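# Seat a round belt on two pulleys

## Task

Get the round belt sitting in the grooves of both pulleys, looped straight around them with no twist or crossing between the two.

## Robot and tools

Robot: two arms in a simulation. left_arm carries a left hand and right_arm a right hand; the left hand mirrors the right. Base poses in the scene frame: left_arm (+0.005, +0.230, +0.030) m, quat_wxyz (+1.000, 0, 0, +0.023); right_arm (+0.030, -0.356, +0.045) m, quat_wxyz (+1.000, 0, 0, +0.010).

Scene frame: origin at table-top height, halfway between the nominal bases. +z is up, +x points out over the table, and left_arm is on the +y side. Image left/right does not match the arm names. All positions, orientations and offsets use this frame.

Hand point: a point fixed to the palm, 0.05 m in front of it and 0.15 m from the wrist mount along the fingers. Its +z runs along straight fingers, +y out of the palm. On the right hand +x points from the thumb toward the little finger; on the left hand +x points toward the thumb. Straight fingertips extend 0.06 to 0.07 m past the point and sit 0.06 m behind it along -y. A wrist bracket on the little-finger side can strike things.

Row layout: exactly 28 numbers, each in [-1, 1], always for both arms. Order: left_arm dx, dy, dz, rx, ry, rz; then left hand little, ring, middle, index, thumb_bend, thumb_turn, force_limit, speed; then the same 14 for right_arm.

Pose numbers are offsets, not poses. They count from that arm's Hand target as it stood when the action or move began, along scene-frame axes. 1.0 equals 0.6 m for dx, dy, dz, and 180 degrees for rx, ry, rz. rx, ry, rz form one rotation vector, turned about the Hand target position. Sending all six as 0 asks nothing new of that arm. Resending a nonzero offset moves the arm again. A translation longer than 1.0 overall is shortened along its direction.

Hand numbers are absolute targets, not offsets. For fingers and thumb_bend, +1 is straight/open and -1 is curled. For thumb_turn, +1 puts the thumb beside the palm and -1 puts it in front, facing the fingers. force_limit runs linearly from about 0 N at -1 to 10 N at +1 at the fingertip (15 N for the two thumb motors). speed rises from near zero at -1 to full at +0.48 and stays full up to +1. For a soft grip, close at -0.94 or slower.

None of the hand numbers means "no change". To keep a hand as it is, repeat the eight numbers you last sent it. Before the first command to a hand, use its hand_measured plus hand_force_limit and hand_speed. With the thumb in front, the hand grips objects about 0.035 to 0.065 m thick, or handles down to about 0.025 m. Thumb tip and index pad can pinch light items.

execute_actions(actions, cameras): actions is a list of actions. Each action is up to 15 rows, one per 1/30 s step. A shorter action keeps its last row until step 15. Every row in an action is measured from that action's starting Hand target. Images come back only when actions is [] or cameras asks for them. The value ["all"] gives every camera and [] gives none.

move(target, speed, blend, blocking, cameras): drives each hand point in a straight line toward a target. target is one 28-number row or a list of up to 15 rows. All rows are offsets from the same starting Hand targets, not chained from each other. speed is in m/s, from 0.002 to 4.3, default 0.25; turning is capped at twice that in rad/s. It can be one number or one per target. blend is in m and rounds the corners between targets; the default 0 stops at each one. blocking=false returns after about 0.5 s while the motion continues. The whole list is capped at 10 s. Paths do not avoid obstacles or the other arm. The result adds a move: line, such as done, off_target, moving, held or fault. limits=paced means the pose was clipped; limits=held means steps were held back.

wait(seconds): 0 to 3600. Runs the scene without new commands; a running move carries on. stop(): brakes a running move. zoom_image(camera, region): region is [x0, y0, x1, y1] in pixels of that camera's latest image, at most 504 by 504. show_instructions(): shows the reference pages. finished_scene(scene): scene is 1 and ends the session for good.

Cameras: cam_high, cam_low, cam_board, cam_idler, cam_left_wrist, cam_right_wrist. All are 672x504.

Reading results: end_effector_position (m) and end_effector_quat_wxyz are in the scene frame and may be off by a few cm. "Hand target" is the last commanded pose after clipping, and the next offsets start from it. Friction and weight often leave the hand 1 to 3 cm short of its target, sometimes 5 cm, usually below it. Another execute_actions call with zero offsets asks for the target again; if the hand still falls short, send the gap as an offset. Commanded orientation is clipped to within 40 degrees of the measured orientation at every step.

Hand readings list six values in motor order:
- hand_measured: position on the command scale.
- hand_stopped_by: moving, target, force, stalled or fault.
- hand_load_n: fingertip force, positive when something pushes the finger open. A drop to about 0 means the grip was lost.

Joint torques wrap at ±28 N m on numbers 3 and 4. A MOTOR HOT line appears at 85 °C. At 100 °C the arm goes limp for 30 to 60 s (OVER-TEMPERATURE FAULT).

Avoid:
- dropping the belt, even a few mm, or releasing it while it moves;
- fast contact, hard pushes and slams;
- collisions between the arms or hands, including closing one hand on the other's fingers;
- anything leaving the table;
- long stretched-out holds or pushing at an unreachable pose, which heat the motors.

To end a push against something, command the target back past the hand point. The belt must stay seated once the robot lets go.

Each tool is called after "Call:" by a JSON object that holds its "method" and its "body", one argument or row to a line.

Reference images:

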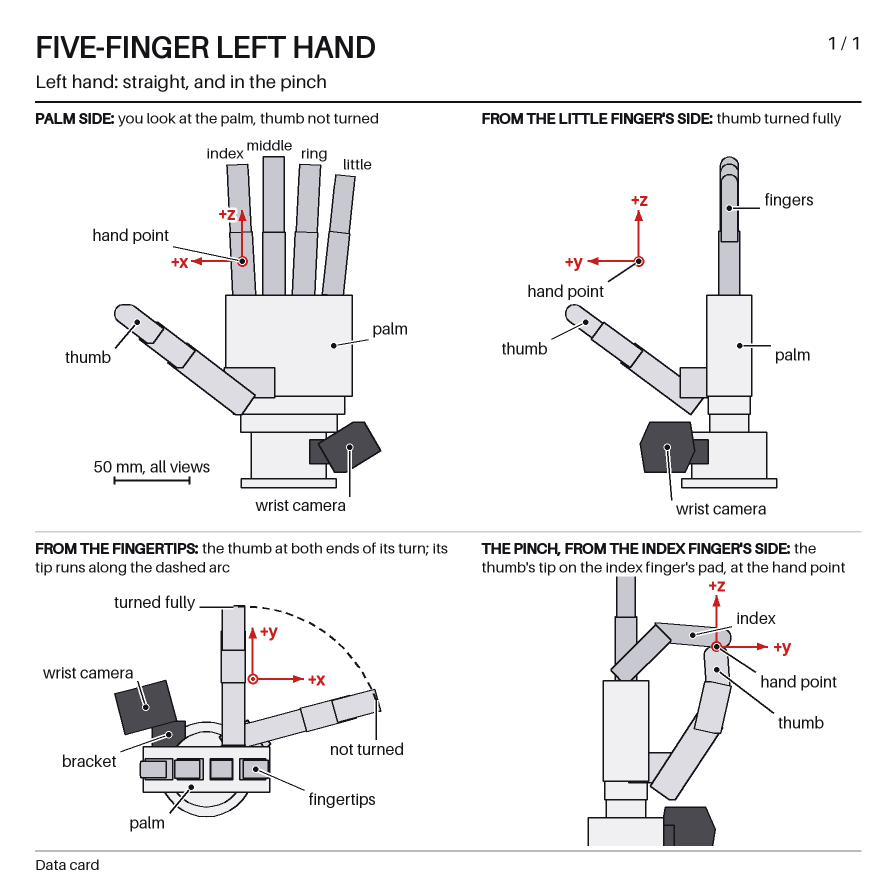

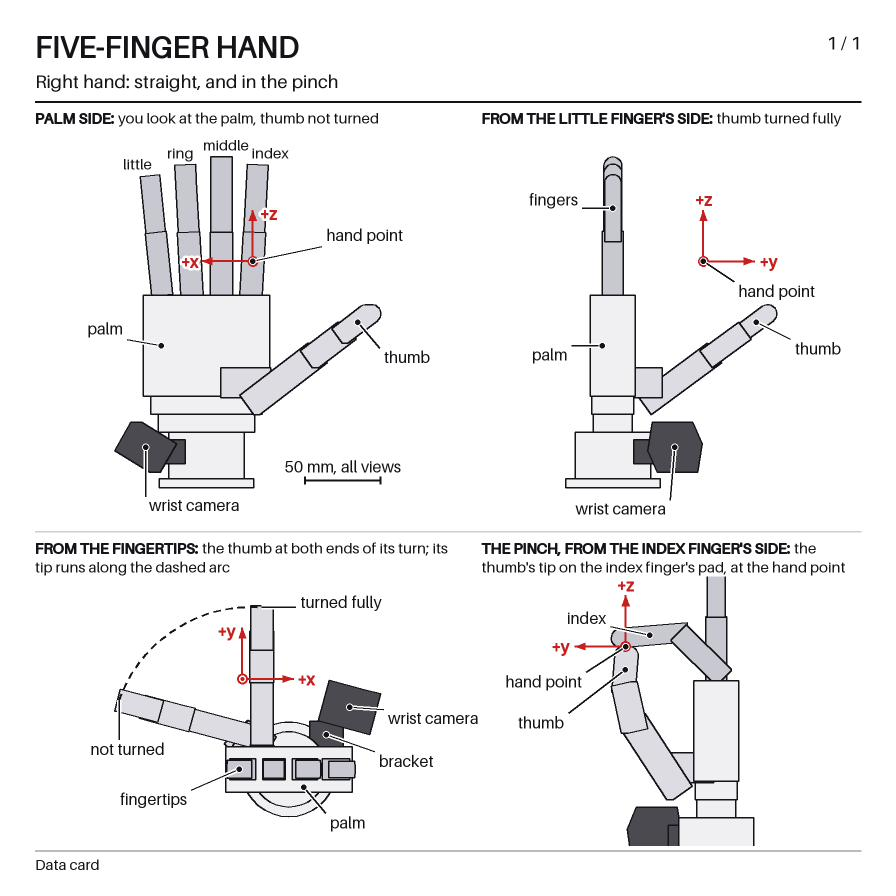

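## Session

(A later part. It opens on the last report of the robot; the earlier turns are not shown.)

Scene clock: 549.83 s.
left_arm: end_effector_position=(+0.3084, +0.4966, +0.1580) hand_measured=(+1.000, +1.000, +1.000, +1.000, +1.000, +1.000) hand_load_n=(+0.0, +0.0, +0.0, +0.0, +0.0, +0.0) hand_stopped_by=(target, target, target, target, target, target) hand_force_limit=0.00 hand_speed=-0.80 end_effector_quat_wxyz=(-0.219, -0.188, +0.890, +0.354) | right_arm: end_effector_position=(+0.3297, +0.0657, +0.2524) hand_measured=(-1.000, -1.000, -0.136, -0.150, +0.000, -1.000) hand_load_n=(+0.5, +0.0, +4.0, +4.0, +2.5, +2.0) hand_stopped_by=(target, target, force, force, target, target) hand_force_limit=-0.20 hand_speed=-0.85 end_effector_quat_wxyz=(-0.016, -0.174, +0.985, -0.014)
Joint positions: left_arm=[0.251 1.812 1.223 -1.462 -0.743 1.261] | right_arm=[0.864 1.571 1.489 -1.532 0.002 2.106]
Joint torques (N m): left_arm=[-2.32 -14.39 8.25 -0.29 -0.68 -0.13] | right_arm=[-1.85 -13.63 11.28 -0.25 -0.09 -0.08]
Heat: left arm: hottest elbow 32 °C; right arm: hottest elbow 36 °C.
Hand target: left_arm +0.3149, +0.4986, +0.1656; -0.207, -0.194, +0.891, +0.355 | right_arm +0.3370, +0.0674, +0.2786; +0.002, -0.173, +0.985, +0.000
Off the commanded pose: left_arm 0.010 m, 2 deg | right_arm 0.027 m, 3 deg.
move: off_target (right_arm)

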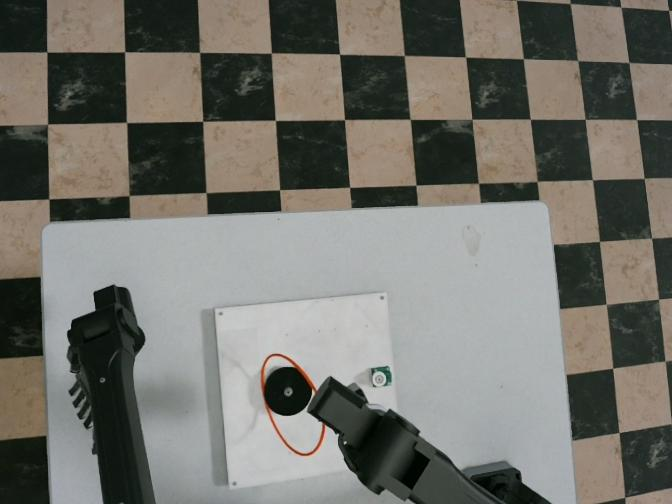

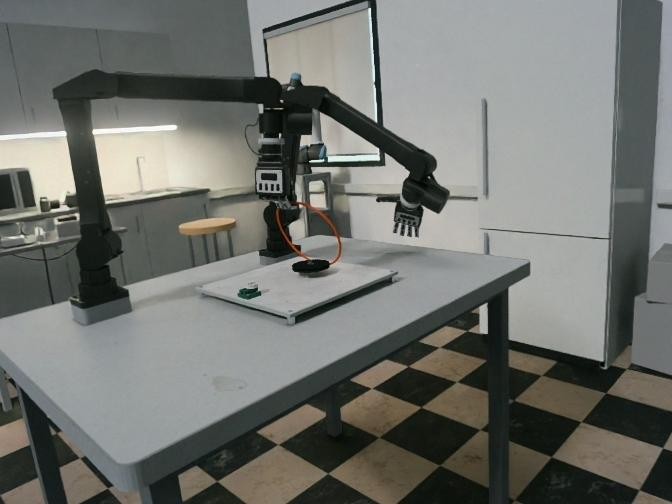

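Call:
{"method": "move", "body": {
  "target": [0,0,0,0,0,0,1,1,1,1,1,1,0,-0.8,0.01,-0.05,-0.05,0,0,0,-1,-1,-0.4,-0.4,0.0,-1,-0.2,-0.85],
  "speed": 0.04,
  "cameras": ["cam_high","cam_low"]
}}

Call:
{"method": "zoom_image", "body": {
  "camera": "cam_low",
  "region": [285, 240, 345, 285]
}}

Call:
{"method": "zoom_image", "body": {
  "camera": "cam_high",
  "region": [220, 310, 370, 460]
}}

Scene clock: 556.53 s.
left_arm: end_effector_position=(+0.3084, +0.4966, +0.1580) hand_measured=(+1.000, +1.000, +1.000, +1.000, +1.000, +1.000) hand_load_n=(+0.0, +0.0, +0.0, +0.0, +0.0, +0.0) hand_stopped_by=(target, target, target, target, target, target) hand_force_limit=0.00 hand_speed=-0.80 end_effector_quat_wxyz=(-0.219, -0.188, +0.890, +0.354) | right_arm: end_effector_position=(+0.3402, +0.0396, +0.2399) hand_measured=(-1.000, -1.000, -0.136, -0.150, +0.000, -1.000) hand_load_n=(+0.0, +0.0, +4.0, +4.0, +1.5, +2.0) hand_stopped_by=(target, target, force, force, target, target) hand_force_limit=-0.20 hand_speed=-0.85 end_effector_quat_wxyz=(-0.010, -0.173, +0.985, -0.009)
Joint positions: left_arm=[0.251 1.812 1.223 -1.462 -0.743 1.261] | right_arm=[0.809 1.53 1.406 -1.474 0.002 2.053]
Joint torques (N m): left_arm=[-2.32 -14.39 8.27 -0.29 -0.68 -0.13] | right_arm=[-1.67 -13.16 7.94 0.76 -0.09 -0.11]
Heat: left arm: hottest elbow 32 °C; right arm: hottest elbow 36 °C.
Hand target: left_arm +0.3149, +0.4986, +0.1656; -0.207, -0.194, +0.891, +0.355 | right_arm +0.3431, +0.0375, +0.2487; +0.002, -0.173, +0.985, +0.001
Off the commanded pose: left_arm 0.010 m, 2 deg | right_arm 0.009 m, 2 deg.
move: done

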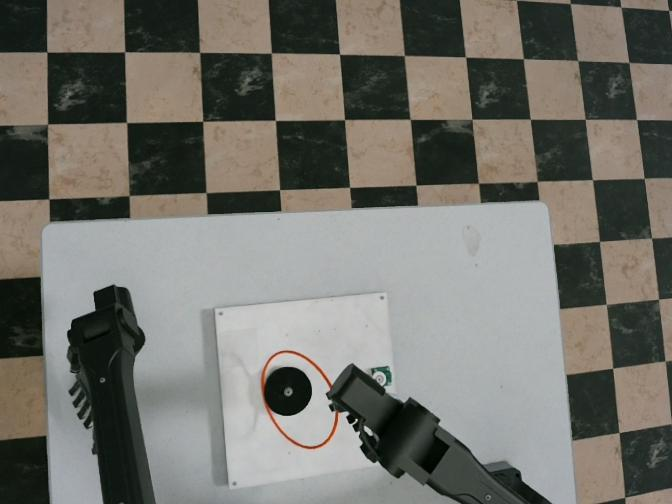

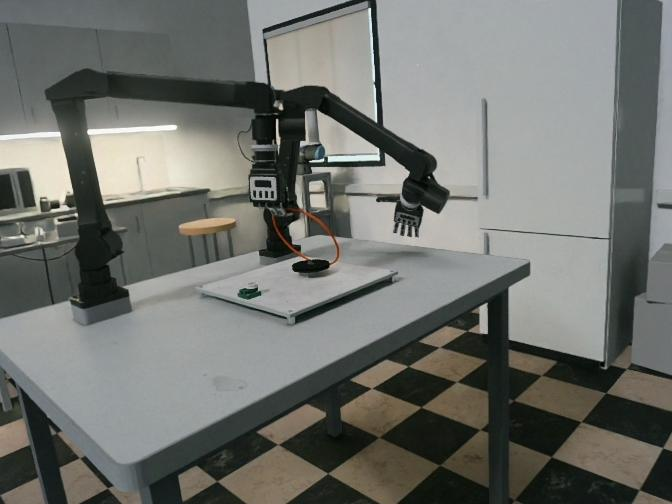

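Scaled by 8.400 from the camera's image (finer frame: 960x720).

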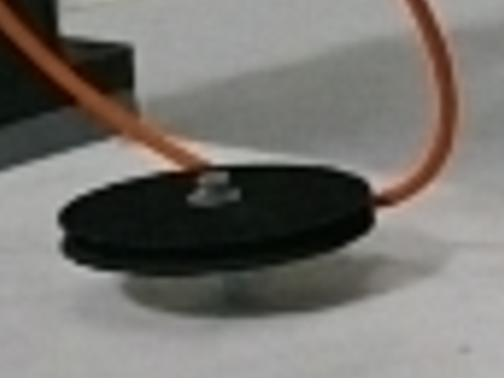

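Scaled by 3.360 from the camera's image (finer frame: 960x720).

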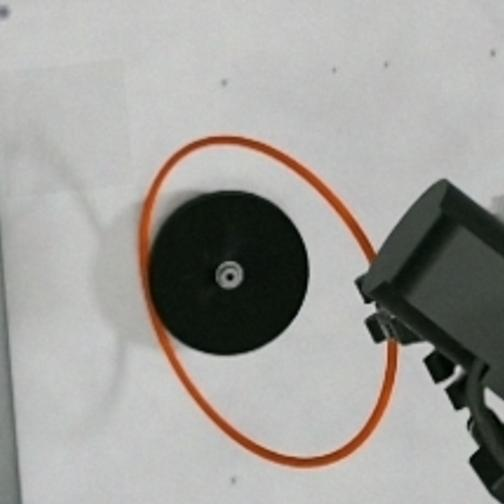

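Call:
{"method": "move", "body": {
  "target": [0,0,0,0,0,0,1,1,1,1,1,1,0,-0.8,0.0,-0.067,-0.075,0,0,0,-1,-1,-0.4,-0.4,0.0,-1,-0.2,-0.85],
  "speed": 0.05,
  "cameras": ["cam_high","cam_low"]
}}

Call:
{"method": "zoom_image", "body": {
  "camera": "cam_low",
  "region": [265, 220, 345, 280]
}}

Call:
{"method": "zoom_image", "body": {
  "camera": "cam_high",
  "region": [220, 310, 370, 460]
}}

Scene clock: 563.87 s.
left_arm: end_effector_position=(+0.3084, +0.4966, +0.1580) hand_measured=(+1.000, +1.000, +1.000, +1.000, +1.000, +1.000) hand_load_n=(+0.0, +0.0, +0.0, +0.0, +0.0, +0.0) hand_stopped_by=(target, target, target, target, target, target) hand_force_limit=0.00 hand_speed=-0.80 end_effector_quat_wxyz=(-0.219, -0.188, +0.890, +0.354) | right_arm: end_effector_position=(+0.3401, -0.0015, +0.1964) hand_measured=(-1.000, -1.000, -0.136, -0.150, +0.000, -1.000) hand_load_n=(+0.0, +0.0, +4.0, +4.0, +1.5, +2.0) hand_stopped_by=(target, target, force, force, target, target) hand_force_limit=-0.20 hand_speed=-0.85 end_effector_quat_wxyz=(-0.010, -0.172, +0.985, -0.008)
Joint positions: left_arm=[0.251 1.812 1.223 -1.462 -0.743 1.261] | right_arm=[0.743 1.474 1.228 -1.35 0.002 1.987]
Joint torques (N m): left_arm=[-2.32 -14.39 8.27 -0.29 -0.68 -0.13] | right_arm=[-1.61 -11.52 7.75 0.72 -0.1 -0.04]
Heat: left arm: hottest elbow 32 °C; right arm: hottest elbow 35 °C.
Hand target: left_arm +0.3149, +0.4986, +0.1656; -0.207, -0.194, +0.891, +0.355 | right_arm +0.3431, -0.0028, +0.2038; +0.002, -0.173, +0.985, +0.001
Off the commanded pose: left_arm 0.010 m, 2 deg | right_arm 0.008 m, 2 deg.
move: done

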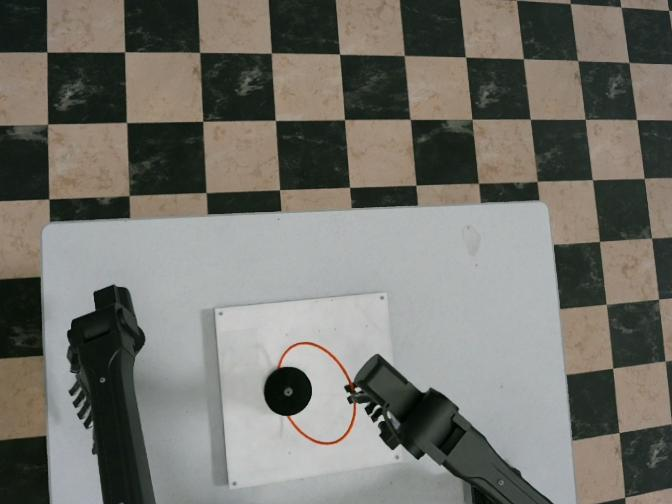

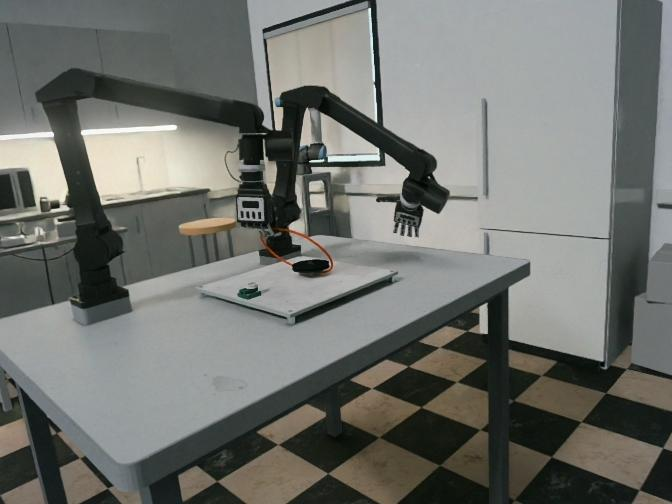

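Scaled by 6.300 from the camera's image (finer frame: 960x720).

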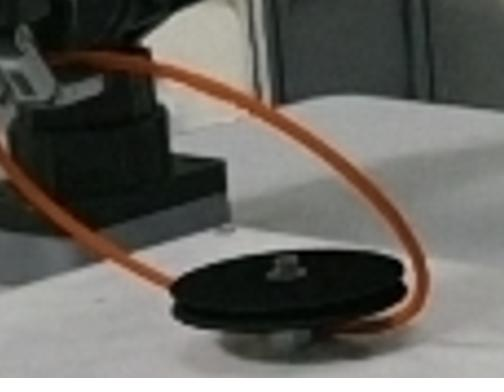

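Scaled by 3.360 from the camera's image (finer frame: 960x720).

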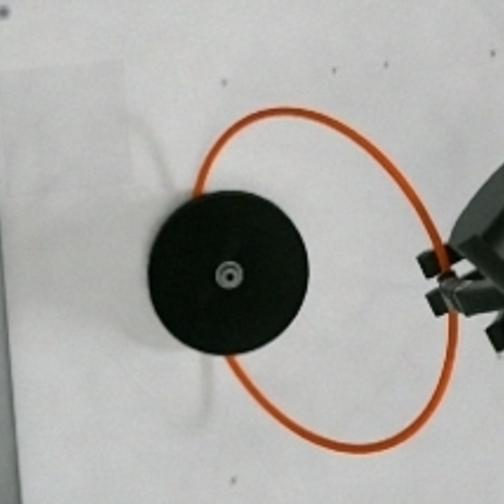

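Call:
{"method": "move", "body": {
  "target": [
    [0,0,0,0,0,0,1,1,1,1,1,1,0,-0.8,0.0,0.067,0.085,0,0,0,-1,-1,-0.4,-0.4,0.0,-1,-0.2,-0.85],
    [0,0,0,0,0,0,1,1,1,1,1,1,0,-0.8,-0.012,0.15,0.13,0,0,0,-1,-1,-0.4,-0.4,0.0,-1,-0.2,-0.85]
  ],
  "speed": 0.06,
  "cameras": ["cam_high","cam_low"]
}}

Call:
{"method": "zoom_image", "body": {
  "camera": "cam_low",
  "region": [285, 240, 345, 285]
}}

Call:
{"method": "zoom_image", "body": {
  "camera": "cam_high",
  "region": [220, 310, 370, 460]
}}

Scene clock: 575.53 s.
left_arm: end_effector_position=(+0.3084, +0.4966, +0.1580) hand_measured=(+1.000, +1.000, +1.000, +1.000, +1.000, +1.000) hand_load_n=(+0.0, +0.0, +0.0, +0.0, +0.0, +0.0) hand_stopped_by=(target, target, target, target, target, target) hand_force_limit=0.00 hand_speed=-0.80 end_effector_quat_wxyz=(-0.219, -0.188, +0.890, +0.354) | right_arm: end_effector_position=(+0.3297, +0.0747, +0.2674) hand_measured=(-1.000, -1.000, -0.136, -0.150, +0.000, -1.000) hand_load_n=(+0.0, +0.0, +4.0, +4.0, +3.5, +2.5) hand_stopped_by=(target, target, force, force, target, target) hand_force_limit=-0.20 hand_speed=-0.85 end_effector_quat_wxyz=(-0.007, -0.174, +0.985, -0.007)
Joint positions: left_arm=[0.251 1.812 1.223 -1.462 -0.743 1.261] | right_arm=[0.877 1.571 1.526 -1.546 0.002 2.117]
Joint torques (N m): left_arm=[-2.32 -14.39 8.27 -0.29 -0.68 -0.13] | right_arm=[-0.32 -11.46 12.53 -0.23 -0.12 0.1]
Heat: left arm: hottest elbow 32 °C; right arm: hottest elbow 35 °C.
Hand target: left_arm +0.3149, +0.4986, +0.1656; -0.207, -0.194, +0.891, +0.355 | right_arm +0.3357, +0.0872, +0.2816; +0.002, -0.173, +0.985, +0.000
Off the commanded pose: left_arm 0.010 m, 2 deg | right_arm 0.020 m, 1 deg.
move: off_target (right_arm)

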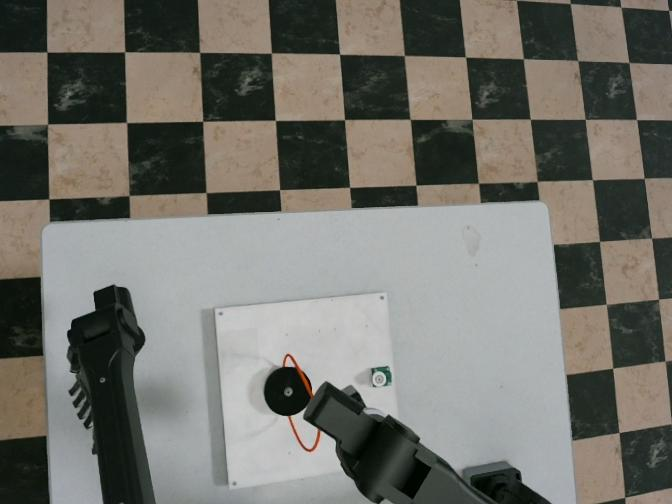

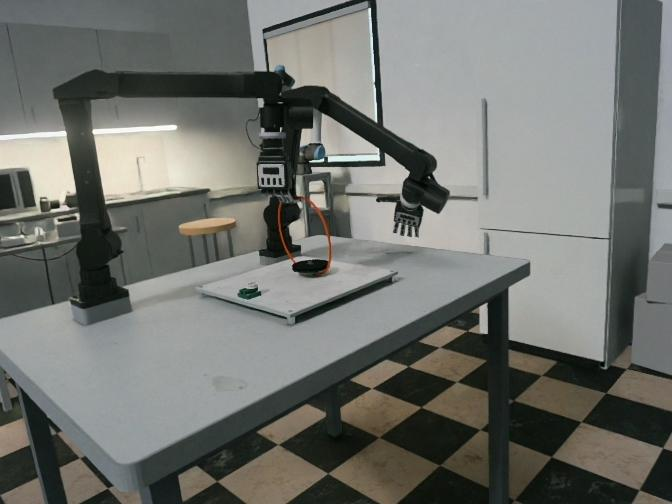

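Scaled by 8.400 from the camera's image (finer frame: 960x720).

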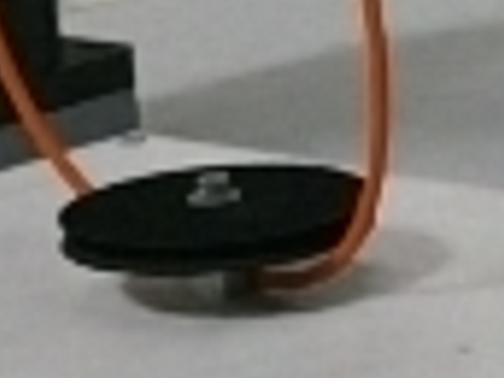

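Scaled by 3.360 from the camera's image (finer frame: 960x720).

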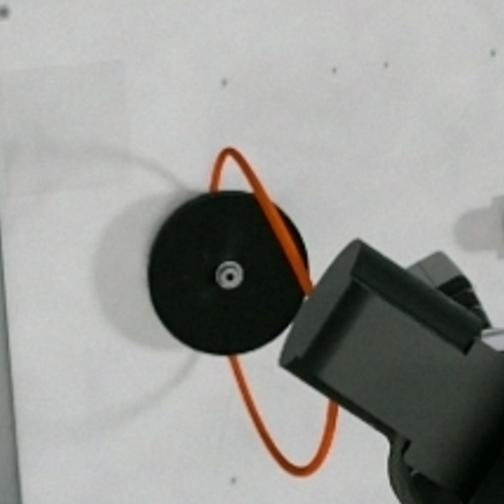

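Call:
{"method": "move", "body": {
  "target": [
    [0,0,0,0,0,0,1,1,1,1,1,1,0,-0.8,0.0,0.01,-0.055,0,0,0,-1,-1,-0.4,-0.4,0.0,-1,-0.2,-0.85],
    [0,0,0,0,0,0,1,1,1,1,1,1,0,-0.8,-0.01,0.14,-0.05,0,0,0,-1,-1,-0.4,-0.4,0.0,-1,-0.2,-0.85]
  ],
  "speed": 0.06,
  "cameras": ["cam_high","cam_low"]
}}

Call:
{"method": "zoom_image", "body": {
  "camera": "cam_low",
  "region": [285, 240, 345, 285]
}}

Call:
{"method": "zoom_image", "body": {
  "camera": "cam_high",
  "region": [220, 310, 370, 460]
}}

Scene clock: 581.97 s.
left_arm: end_effector_position=(+0.3084, +0.4966, +0.1580) hand_measured=(+1.000, +1.000, +1.000, +1.000, +1.000, +1.000) hand_load_n=(+0.0, +0.0, +0.0, +0.0, +0.0, +0.0) hand_stopped_by=(target, target, target, target, target, target) hand_force_limit=0.00 hand_speed=-0.80 end_effector_quat_wxyz=(-0.219, -0.188, +0.890, +0.354) | right_arm: end_effector_position=(+0.3260, +0.1579, +0.2406) hand_measured=(-1.000, -1.000, -0.136, -0.150, +0.000, -1.000) hand_load_n=(+0.0, +0.0, +4.0, +4.0, +2.0, +2.0) hand_stopped_by=(target, target, force, force, target, target) hand_force_limit=-0.20 hand_speed=-0.85 end_effector_quat_wxyz=(-0.013, -0.211, +0.977, +0.003)
Joint positions: left_arm=[0.251 1.812 1.223 -1.462 -0.743 1.261] | right_arm=[0.963 1.752 1.681 -1.515 -0.022 2.128]
Joint torques (N m): left_arm=[-2.26 -14.39 8.27 -0.29 -0.68 -0.13] | right_arm=[-0.73 -13.68 12.42 -0.16 -0.22 0.08]
Heat: left arm: hottest elbow 32 °C; right arm: hottest elbow 36 °C.
Hand target: left_arm +0.3149, +0.4986, +0.1656; -0.207, -0.194, +0.891, +0.355 | right_arm +0.3299, +0.1711, +0.2518; +0.002, -0.173, +0.985, +0.001
Off the commanded pose: left_arm 0.010 m, 2 deg | right_arm 0.018 m, 5 deg.
joint sent to its limit (right arm) — joint 6 (wrist roll), upper limit. The joint targets are off in orientation, not in position.
move: off_target (right_arm)

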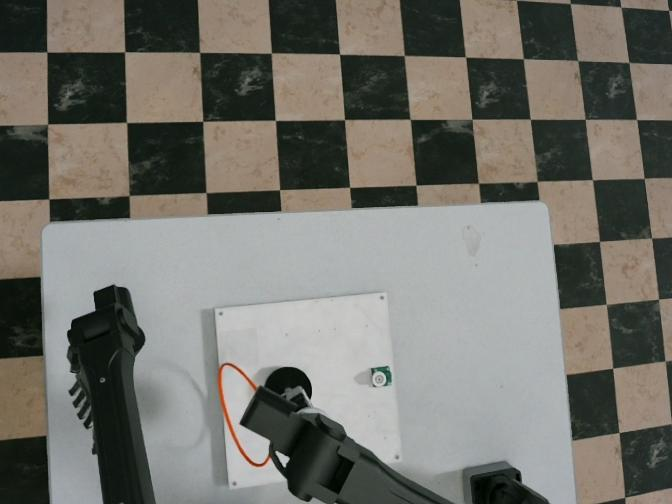

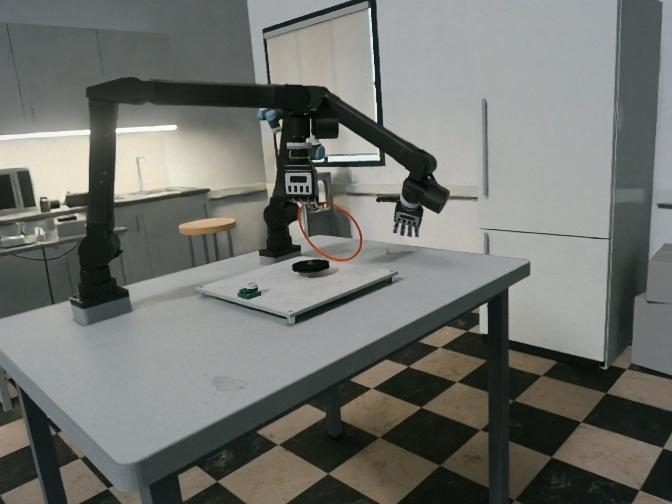

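Scaled by 8.400 from the camera's image (finer frame: 960x720).

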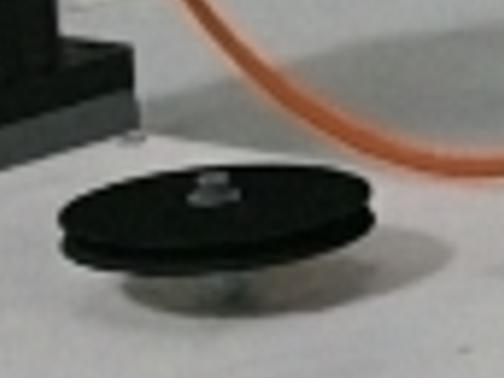

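Scaled by 3.360 from the camera's image (finer frame: 960x720).

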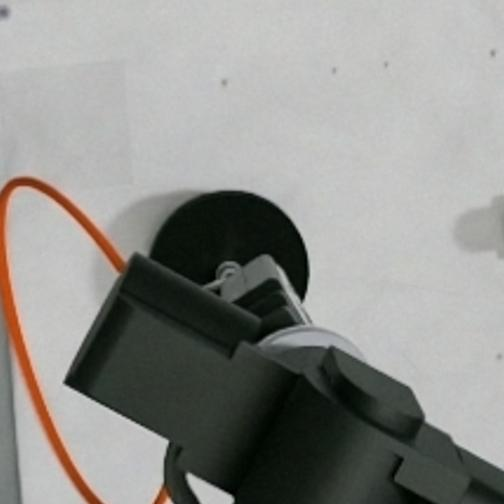

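Call:
{"method": "move", "body": {
  "target": [
    [0,0,0,0,0,0,1,1,1,1,1,1,0,-0.8,0.0,0.0,0.07,0,0,0,-1,-1,-0.4,-0.4,0.0,-1,-0.2,-0.85],
    [0,0,0,0,0,0,1,1,1,1,1,1,0,-0.8,0.012,-0.115,0.045,0,0,0,-1,-1,-0.4,-0.4,0.0,-1,-0.2,-0.85]
  ],
  "speed": 0.06,
  "cameras": ["cam_high","cam_low"]
}}

Call:
{"method": "zoom_image", "body": {
  "camera": "cam_low",
  "region": [285, 240, 345, 285]
}}

Call:
{"method": "zoom_image", "body": {
  "camera": "cam_high",
  "region": [220, 310, 370, 460]
}}

Scene clock: 587.80 s.
left_arm: end_effector_position=(+0.3084, +0.4966, +0.1580) hand_measured=(+1.000, +1.000, +1.000, +1.000, +1.000, +1.000) hand_load_n=(+0.0, +0.0, +0.0, +0.0, +0.0, +0.0) hand_stopped_by=(target, target, target, target, target, target) hand_force_limit=0.00 hand_speed=-0.80 end_effector_quat_wxyz=(-0.219, -0.188, +0.890, +0.354) | right_arm: end_effector_position=(+0.3331, +0.1043, +0.2694) hand_measured=(-1.000, -1.000, -0.136, -0.150, +0.000, -1.000) hand_load_n=(-0.5, +0.0, +4.0, +4.0, +2.0, +2.0) hand_stopped_by=(target, target, force, force, target, target) hand_force_limit=-0.20 hand_speed=-0.85 end_effector_quat_wxyz=(-0.010, -0.183, +0.983, -0.008)
Joint positions: left_arm=[0.251 1.812 1.223 -1.462 -0.743 1.261] | right_arm=[0.906 1.644 1.62 -1.573 -0.001 2.128]
Joint torques (N m): left_arm=[-2.26 -14.39 8.27 -0.29 -0.68 -0.13] | right_arm=[-1.55 -14.56 7.97 0.66 -0.07 0.08]
Heat: left arm: hottest elbow 32 °C; right arm: hottest elbow 36 °C.
Hand target: left_arm +0.3149, +0.4986, +0.1656; -0.207, -0.194, +0.891, +0.355 | right_arm +0.3371, +0.1021, +0.2787; +0.002, -0.173, +0.985, +0.000
Off the commanded pose: left_arm 0.010 m, 2 deg | right_arm 0.010 m, 2 deg.
joint sent to its limit (right arm) — joint 6 (wrist roll), upper limit. The joint targets still meet the commanded pose.
move: done

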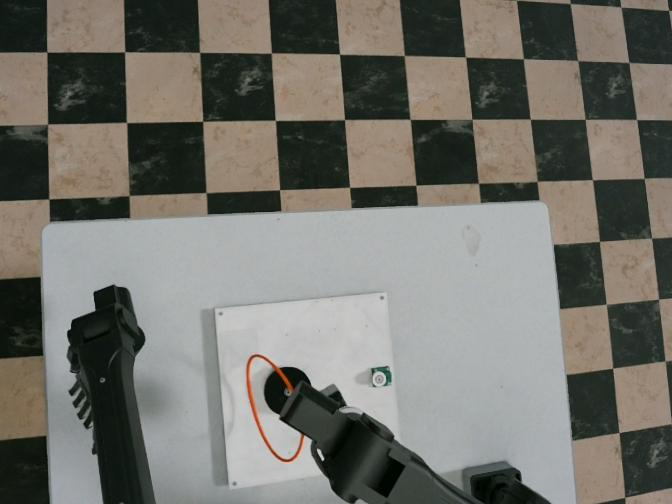

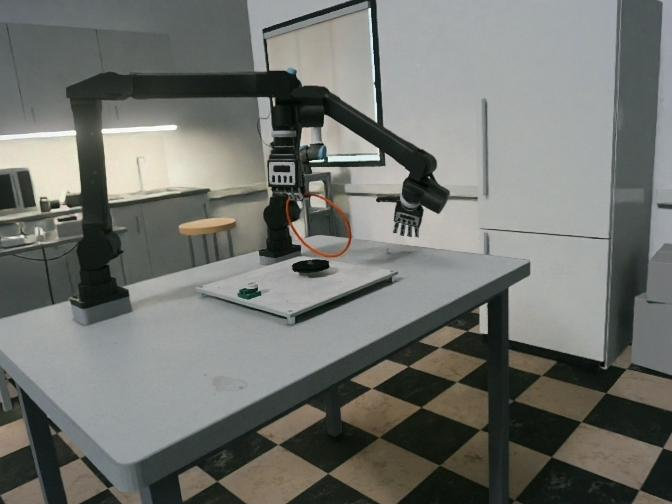

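Scaled by 8.400 from the camera's image (finer frame: 960x720).

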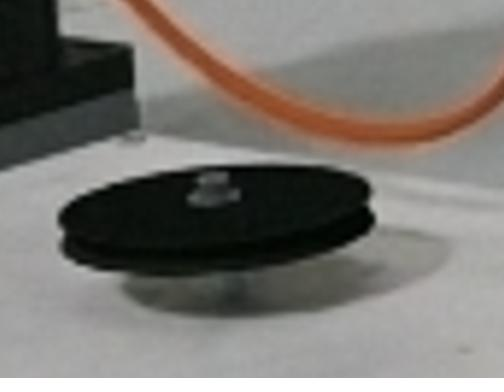

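Scaled by 3.360 from the camera's image (finer frame: 960x720).

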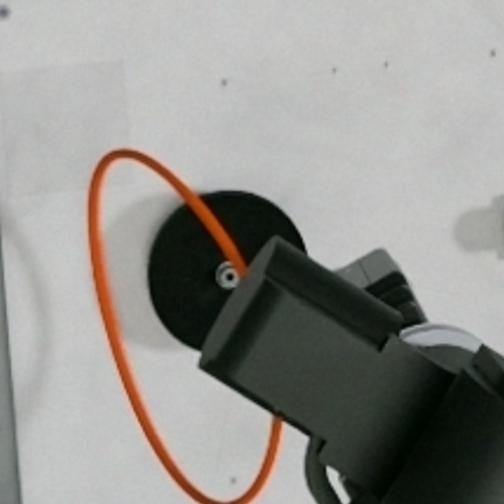

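Call:
{"method": "move", "body": {
  "target": [0,0,0,0,0,0,1,1,1,1,1,1,0,-0.8,0.014,-0.045,0.004,0,0,0,-1,-1,-0.4,-0.4,0.0,-1,-0.2,-0.85],
  "speed": 0.05,
  "cameras": ["cam_high","cam_low"]
}}

Call:
{"method": "zoom_image", "body": {
  "camera": "cam_low",
  "region": [285, 240, 345, 285]
}}

Call:
{"method": "zoom_image", "body": {
  "camera": "cam_high",
  "region": [220, 310, 370, 460]
}}

Scene clock: 593.50 s.
left_arm: end_effector_position=(+0.3084, +0.4966, +0.1580) hand_measured=(+1.000, +1.000, +1.000, +1.000, +1.000, +1.000) hand_load_n=(+0.0, +0.0, +0.0, +0.0, +0.0, +0.0) hand_stopped_by=(target, target, target, target, target, target) hand_force_limit=0.00 hand_speed=-0.80 end_effector_quat_wxyz=(-0.219, -0.188, +0.890, +0.354) | right_arm: end_effector_position=(+0.3434, +0.0767, +0.2736) hand_measured=(-1.000, -1.000, -0.136, -0.150, +0.000, -1.000) hand_load_n=(+0.0, +0.0, +4.0, +4.0, +2.5, +2.0) hand_stopped_by=(target, target, force, force, target, target) hand_force_limit=-0.20 hand_speed=-0.85 end_effector_quat_wxyz=(-0.009, -0.171, +0.985, -0.008)
Joint positions: left_arm=[0.251 1.812 1.223 -1.462 -0.743 1.261] | right_arm=[0.857 1.599 1.576 -1.572 0.001 2.103]
Joint torques (N m): left_arm=[-2.32 -14.39 8.27 -0.29 -0.68 -0.13] | right_arm=[-1.61 -13.86 7.94 0.8 -0.05 -0.11]
Heat: left arm: hottest elbow 32 °C; right arm: hottest elbow 35 °C.
Hand target: left_arm +0.3149, +0.4986, +0.1656; -0.207, -0.194, +0.891, +0.355 | right_arm +0.3454, +0.0751, +0.2811; +0.002, -0.173, +0.985, +0.000
Off the commanded pose: left_arm 0.010 m, 2 deg | right_arm 0.008 m, 2 deg.
move: done

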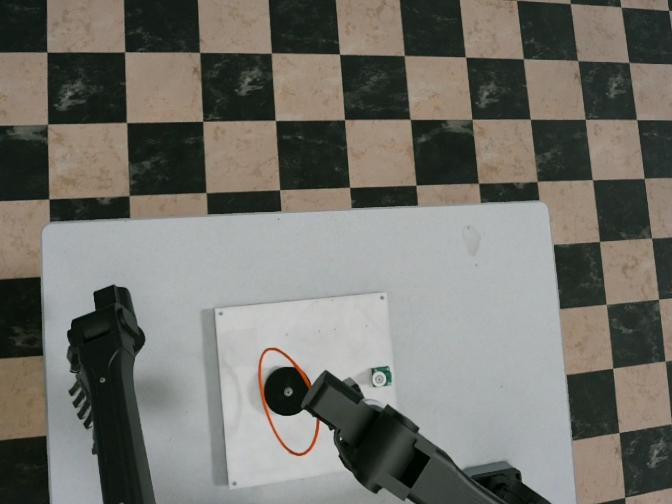

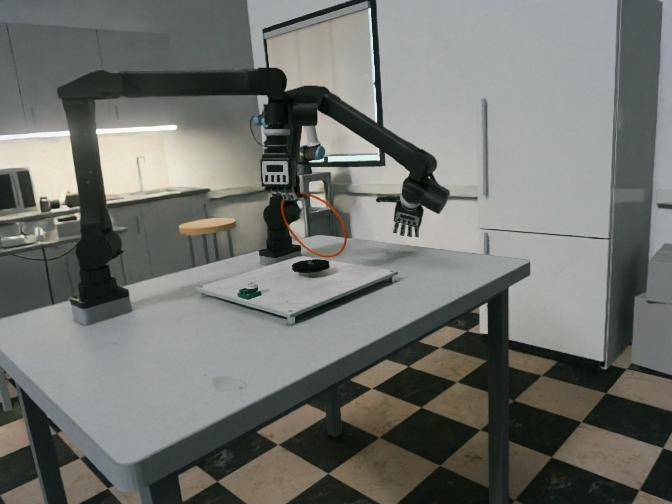

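Scaled by 8.400 from the camera's image (finer frame: 960x720).

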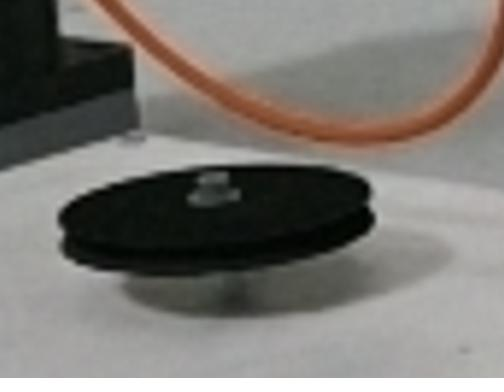

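Scaled by 3.360 from the camera's image (finer frame: 960x720).

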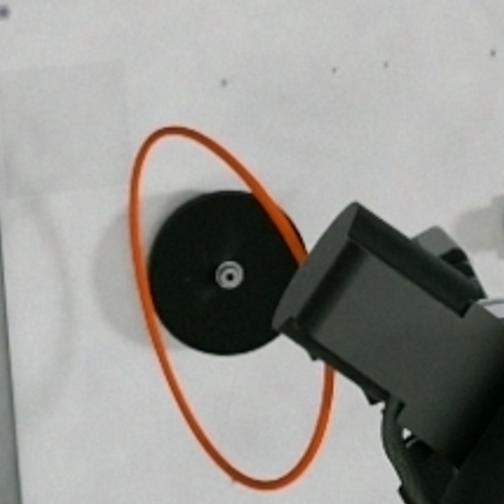

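Call:
{"method": "move", "body": {
  "target": [0,0,0,0,0,0,1,1,1,1,1,1,0,-0.8,0.0,0.0,-0.028,0,0,0,-1,-1,-0.4,-0.4,0.0,-1,-0.2,-0.85],
  "speed": 0.05
}}

Scene clock: 598.67 s.
left_arm: end_effector_position=(+0.3084, +0.4966, +0.1580) hand_measured=(+1.000, +1.000, +1.000, +1.000, +1.000, +1.000) hand_load_n=(+0.0, +0.0, +0.0, +0.0, +0.0, +0.0) hand_stopped_by=(target, target, target, target, target, target) hand_force_limit=0.00 hand_speed=-0.80 end_effector_quat_wxyz=(-0.219, -0.188, +0.890, +0.354) | right_arm: end_effector_position=(+0.3430, +0.0762, +0.2570) hand_measured=(-1.000, -1.000, -0.136, -0.150, +0.000, -1.000) hand_load_n=(+0.0, +0.0, +4.0, +4.0, +2.0, +2.0) hand_stopped_by=(target, target, force, force, target, target) hand_force_limit=-0.20 hand_speed=-0.85 end_effector_quat_wxyz=(-0.008, -0.172, +0.985, -0.008)
Joint positions: left_arm=[0.251 1.812 1.223 -1.462 -0.743 1.261] | right_arm=[0.857 1.599 1.532 -1.527 0.001 2.103]
Joint torques (N m): left_arm=[-2.26 -14.33 8.28 -0.29 -0.68 -0.13] | right_arm=[-1.55 -13.86 8.1 0.73 -0.07 -0.07]
Heat: left arm: hottest elbow 32 °C; right arm: hottest elbow 35 °C.
Hand target: left_arm +0.3149, +0.4986, +0.1656; -0.207, -0.194, +0.891, +0.355 | right_arm +0.3455, +0.0753, +0.2644; +0.002, -0.173, +0.985, +0.001
Off the commanded pose: left_arm 0.010 m, 2 deg | right_arm 0.008 m, 1 deg.
move: done

Call:
{"method": "move", "body": {
  "target": [0,0,0,0,0,0,1,1,1,1,1,1,0,-0.8,0.004,-0.02,0.004,0,0,0,-1,-1,-0.4,-0.4,0.0,-1,-0.2,-0.85],
  "speed": 0.04,
  "cameras": ["cam_high","cam_low"]
}}

Call:
{"method": "zoom_image", "body": {
  "camera": "cam_low",
  "region": [285, 240, 345, 285]
}}

Call:
{"method": "zoom_image", "body": {
  "camera": "cam_high",
  "region": [220, 310, 370, 460]
}}

Scene clock: 602.80 s.
left_arm: end_effector_position=(+0.3084, +0.4966, +0.1580) hand_measured=(+1.000, +1.000, +1.000, +1.000, +1.000, +1.000) hand_load_n=(+0.0, +0.0, +0.0, +0.0, +0.0, +0.0) hand_stopped_by=(target, target, target, target, target, target) hand_force_limit=0.00 hand_speed=-0.80 end_effector_quat_wxyz=(-0.219, -0.188, +0.890, +0.354) | right_arm: end_effector_position=(+0.3459, +0.0655, +0.2586) hand_measured=(-1.000, -1.000, -0.136, -0.150, +0.000, -1.000) hand_load_n=(+0.0, +0.5, +4.0, +4.0, +2.0, +2.0) hand_stopped_by=(target, target, force, force, target, target) hand_force_limit=-0.20 hand_speed=-0.85 end_effector_quat_wxyz=(-0.008, -0.172, +0.985, -0.007)
Joint positions: left_arm=[0.251 1.812 1.223 -1.462 -0.743 1.261] | right_arm=[0.838 1.582 1.516 -1.527 0.001 2.083]
Joint torques (N m): left_arm=[-2.32 -14.39 8.27 -0.29 -0.68 -0.13] | right_arm=[-1.08 -14.04 7.99 0.72 -0.09 -0.06]
Heat: left arm: hottest elbow 32 °C; right arm: hottest elbow 35 °C.
Hand target: left_arm +0.3149, +0.4986, +0.1656; -0.207, -0.194, +0.891, +0.355 | right_arm +0.3479, +0.0633, +0.2667; +0.002, -0.173, +0.985, +0.001
Off the commanded pose: left_arm 0.010 m, 2 deg | right_arm 0.009 m, 1 deg.
move: done

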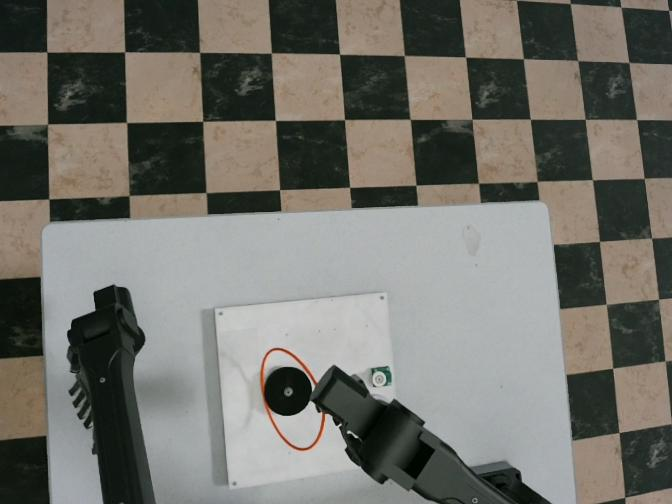

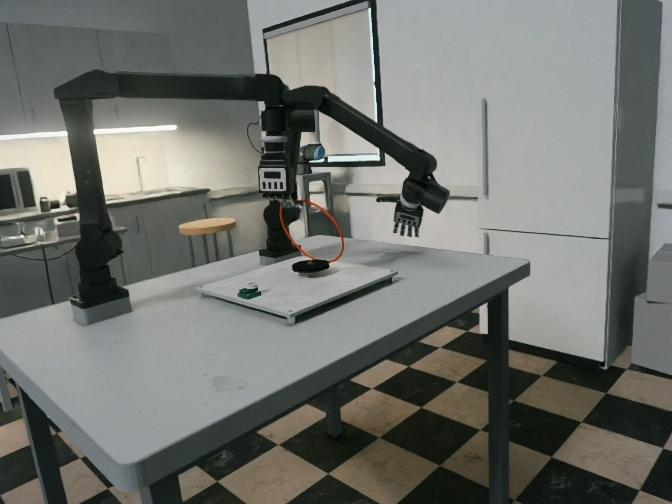

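Scaled by 8.400 from the camera's image (finer frame: 960x720).

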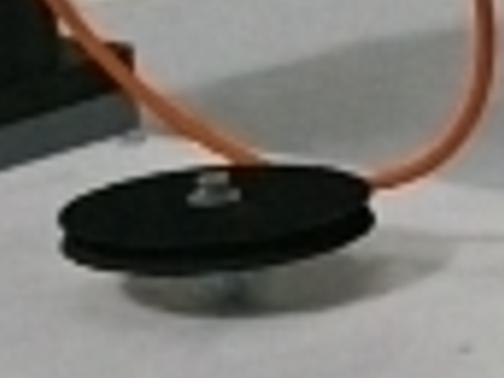

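Scaled by 3.360 from the camera's image (finer frame: 960x720).

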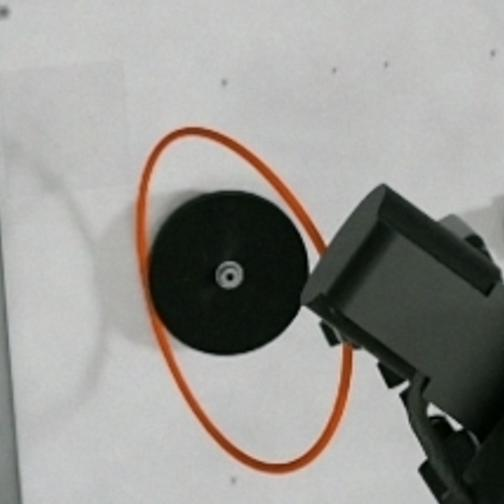

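Call:
{"method": "zoom_image", "body": {
  "camera": "cam_high",
  "region": [255, 360, 315, 420]
}}

Call:
{"method": "zoom_image", "body": {
  "camera": "cam_low",
  "region": [310, 250, 340, 275]
}}

Scaled by 8.400 from the camera's image (finer frame: 960x720).

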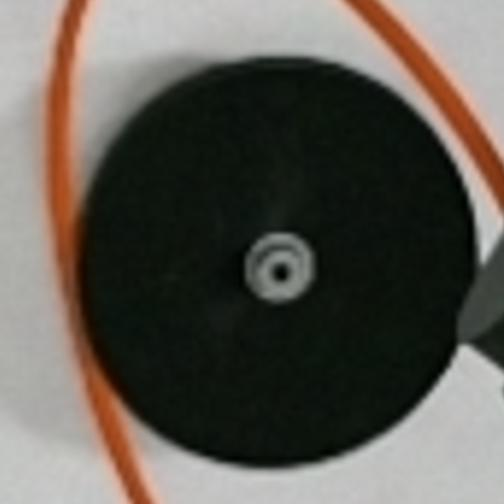

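Scaled by 16.800 from the camera's image (finer frame: 960x720).

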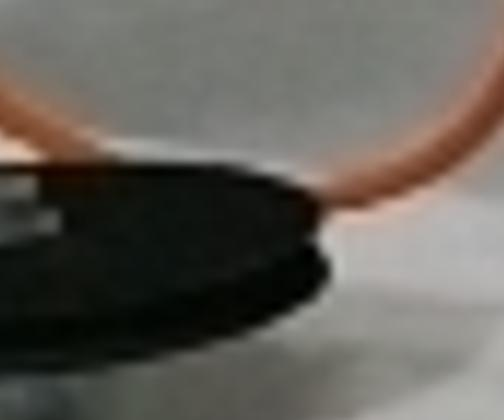

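Call:
{"method": "move", "body": {
  "target": [0,0,0,0,0,0,1,1,1,1,1,1,0,-0.8,-0.005,-0.042,-0.020,0,0,0,-1,-1,-0.4,-0.4,0.0,-1,-0.2,-0.85],
  "speed": 0.04,
  "cameras": ["cam_high","cam_low"]
}}

Call:
{"method": "zoom_image", "body": {
  "camera": "cam_low",
  "region": [285, 240, 345, 285]
}}

Call:
{"method": "zoom_image", "body": {
  "camera": "cam_high",
  "region": [220, 310, 370, 460]
}}

Scene clock: 612.80 s.
left_arm: end_effector_position=(+0.3084, +0.4966, +0.1580) hand_measured=(+1.000, +1.000, +1.000, +1.000, +1.000, +1.000) hand_load_n=(+0.0, +0.0, +0.0, +0.0, +0.0, +0.0) hand_stopped_by=(target, target, target, target, target, target) hand_force_limit=0.00 hand_speed=-0.80 end_effector_quat_wxyz=(-0.219, -0.188, +0.890, +0.354) | right_arm: end_effector_position=(+0.3417, +0.0405, +0.2466) hand_measured=(-1.000, -1.000, -0.136, -0.150, +0.000, -1.000) hand_load_n=(+0.0, +0.0, +4.0, +4.0, +2.0, +2.0) hand_stopped_by=(target, target, force, force, target, target) hand_force_limit=-0.20 hand_speed=-0.85 end_effector_quat_wxyz=(-0.010, -0.173, +0.985, -0.008)
Joint positions: left_arm=[0.251 1.812 1.223 -1.462 -0.743 1.261] | right_arm=[0.808 1.531 1.425 -1.49 0.001 2.051]
Joint torques (N m): left_arm=[-2.32 -14.39 8.27 -0.29 -0.68 -0.13] | right_arm=[-2.49 -13.39 7.95 0.77 -0.08 -0.1]
Heat: left arm: hottest elbow 32 °C; right arm: hottest elbow 35 °C.
Hand target: left_arm +0.3149, +0.4986, +0.1656; -0.207, -0.194, +0.891, +0.355 | right_arm +0.3448, +0.0381, +0.2547; +0.002, -0.173, +0.985, +0.001
Off the commanded pose: left_arm 0.010 m, 2 deg | right_arm 0.009 m, 2 deg.
move: done

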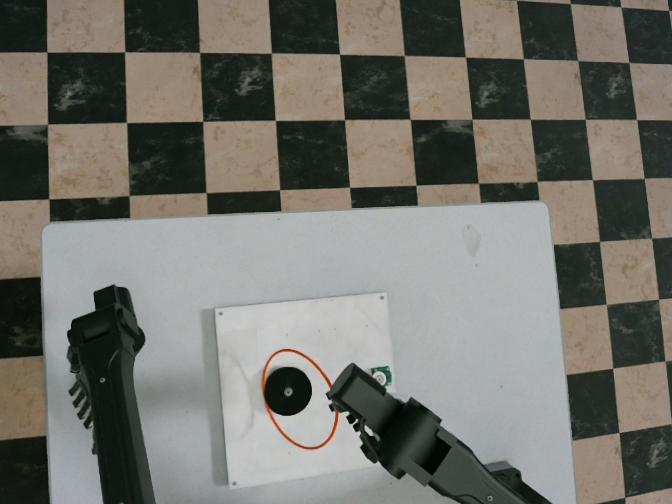

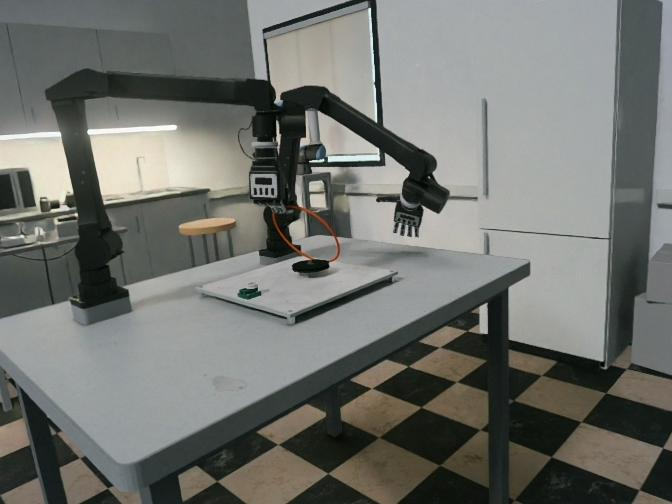

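Scaled by 8.400 from the camera's image (finer frame: 960x720).

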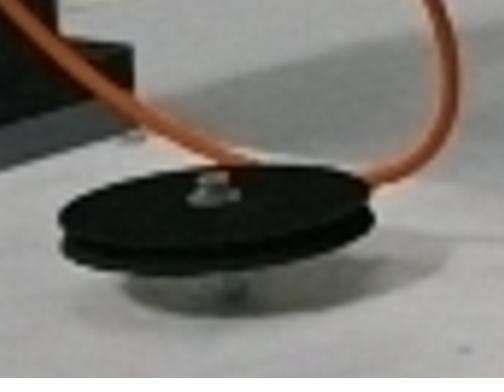

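Scaled by 3.360 from the camera's image (finer frame: 960x720).

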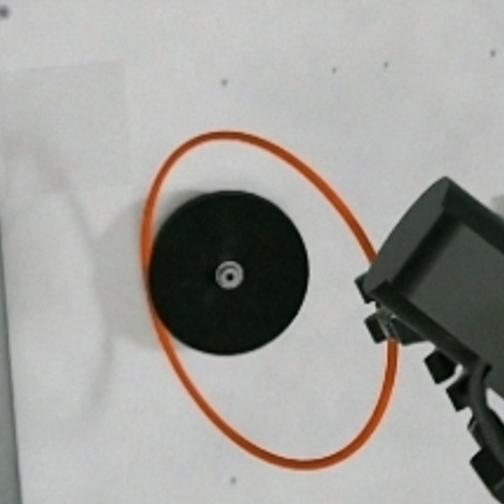

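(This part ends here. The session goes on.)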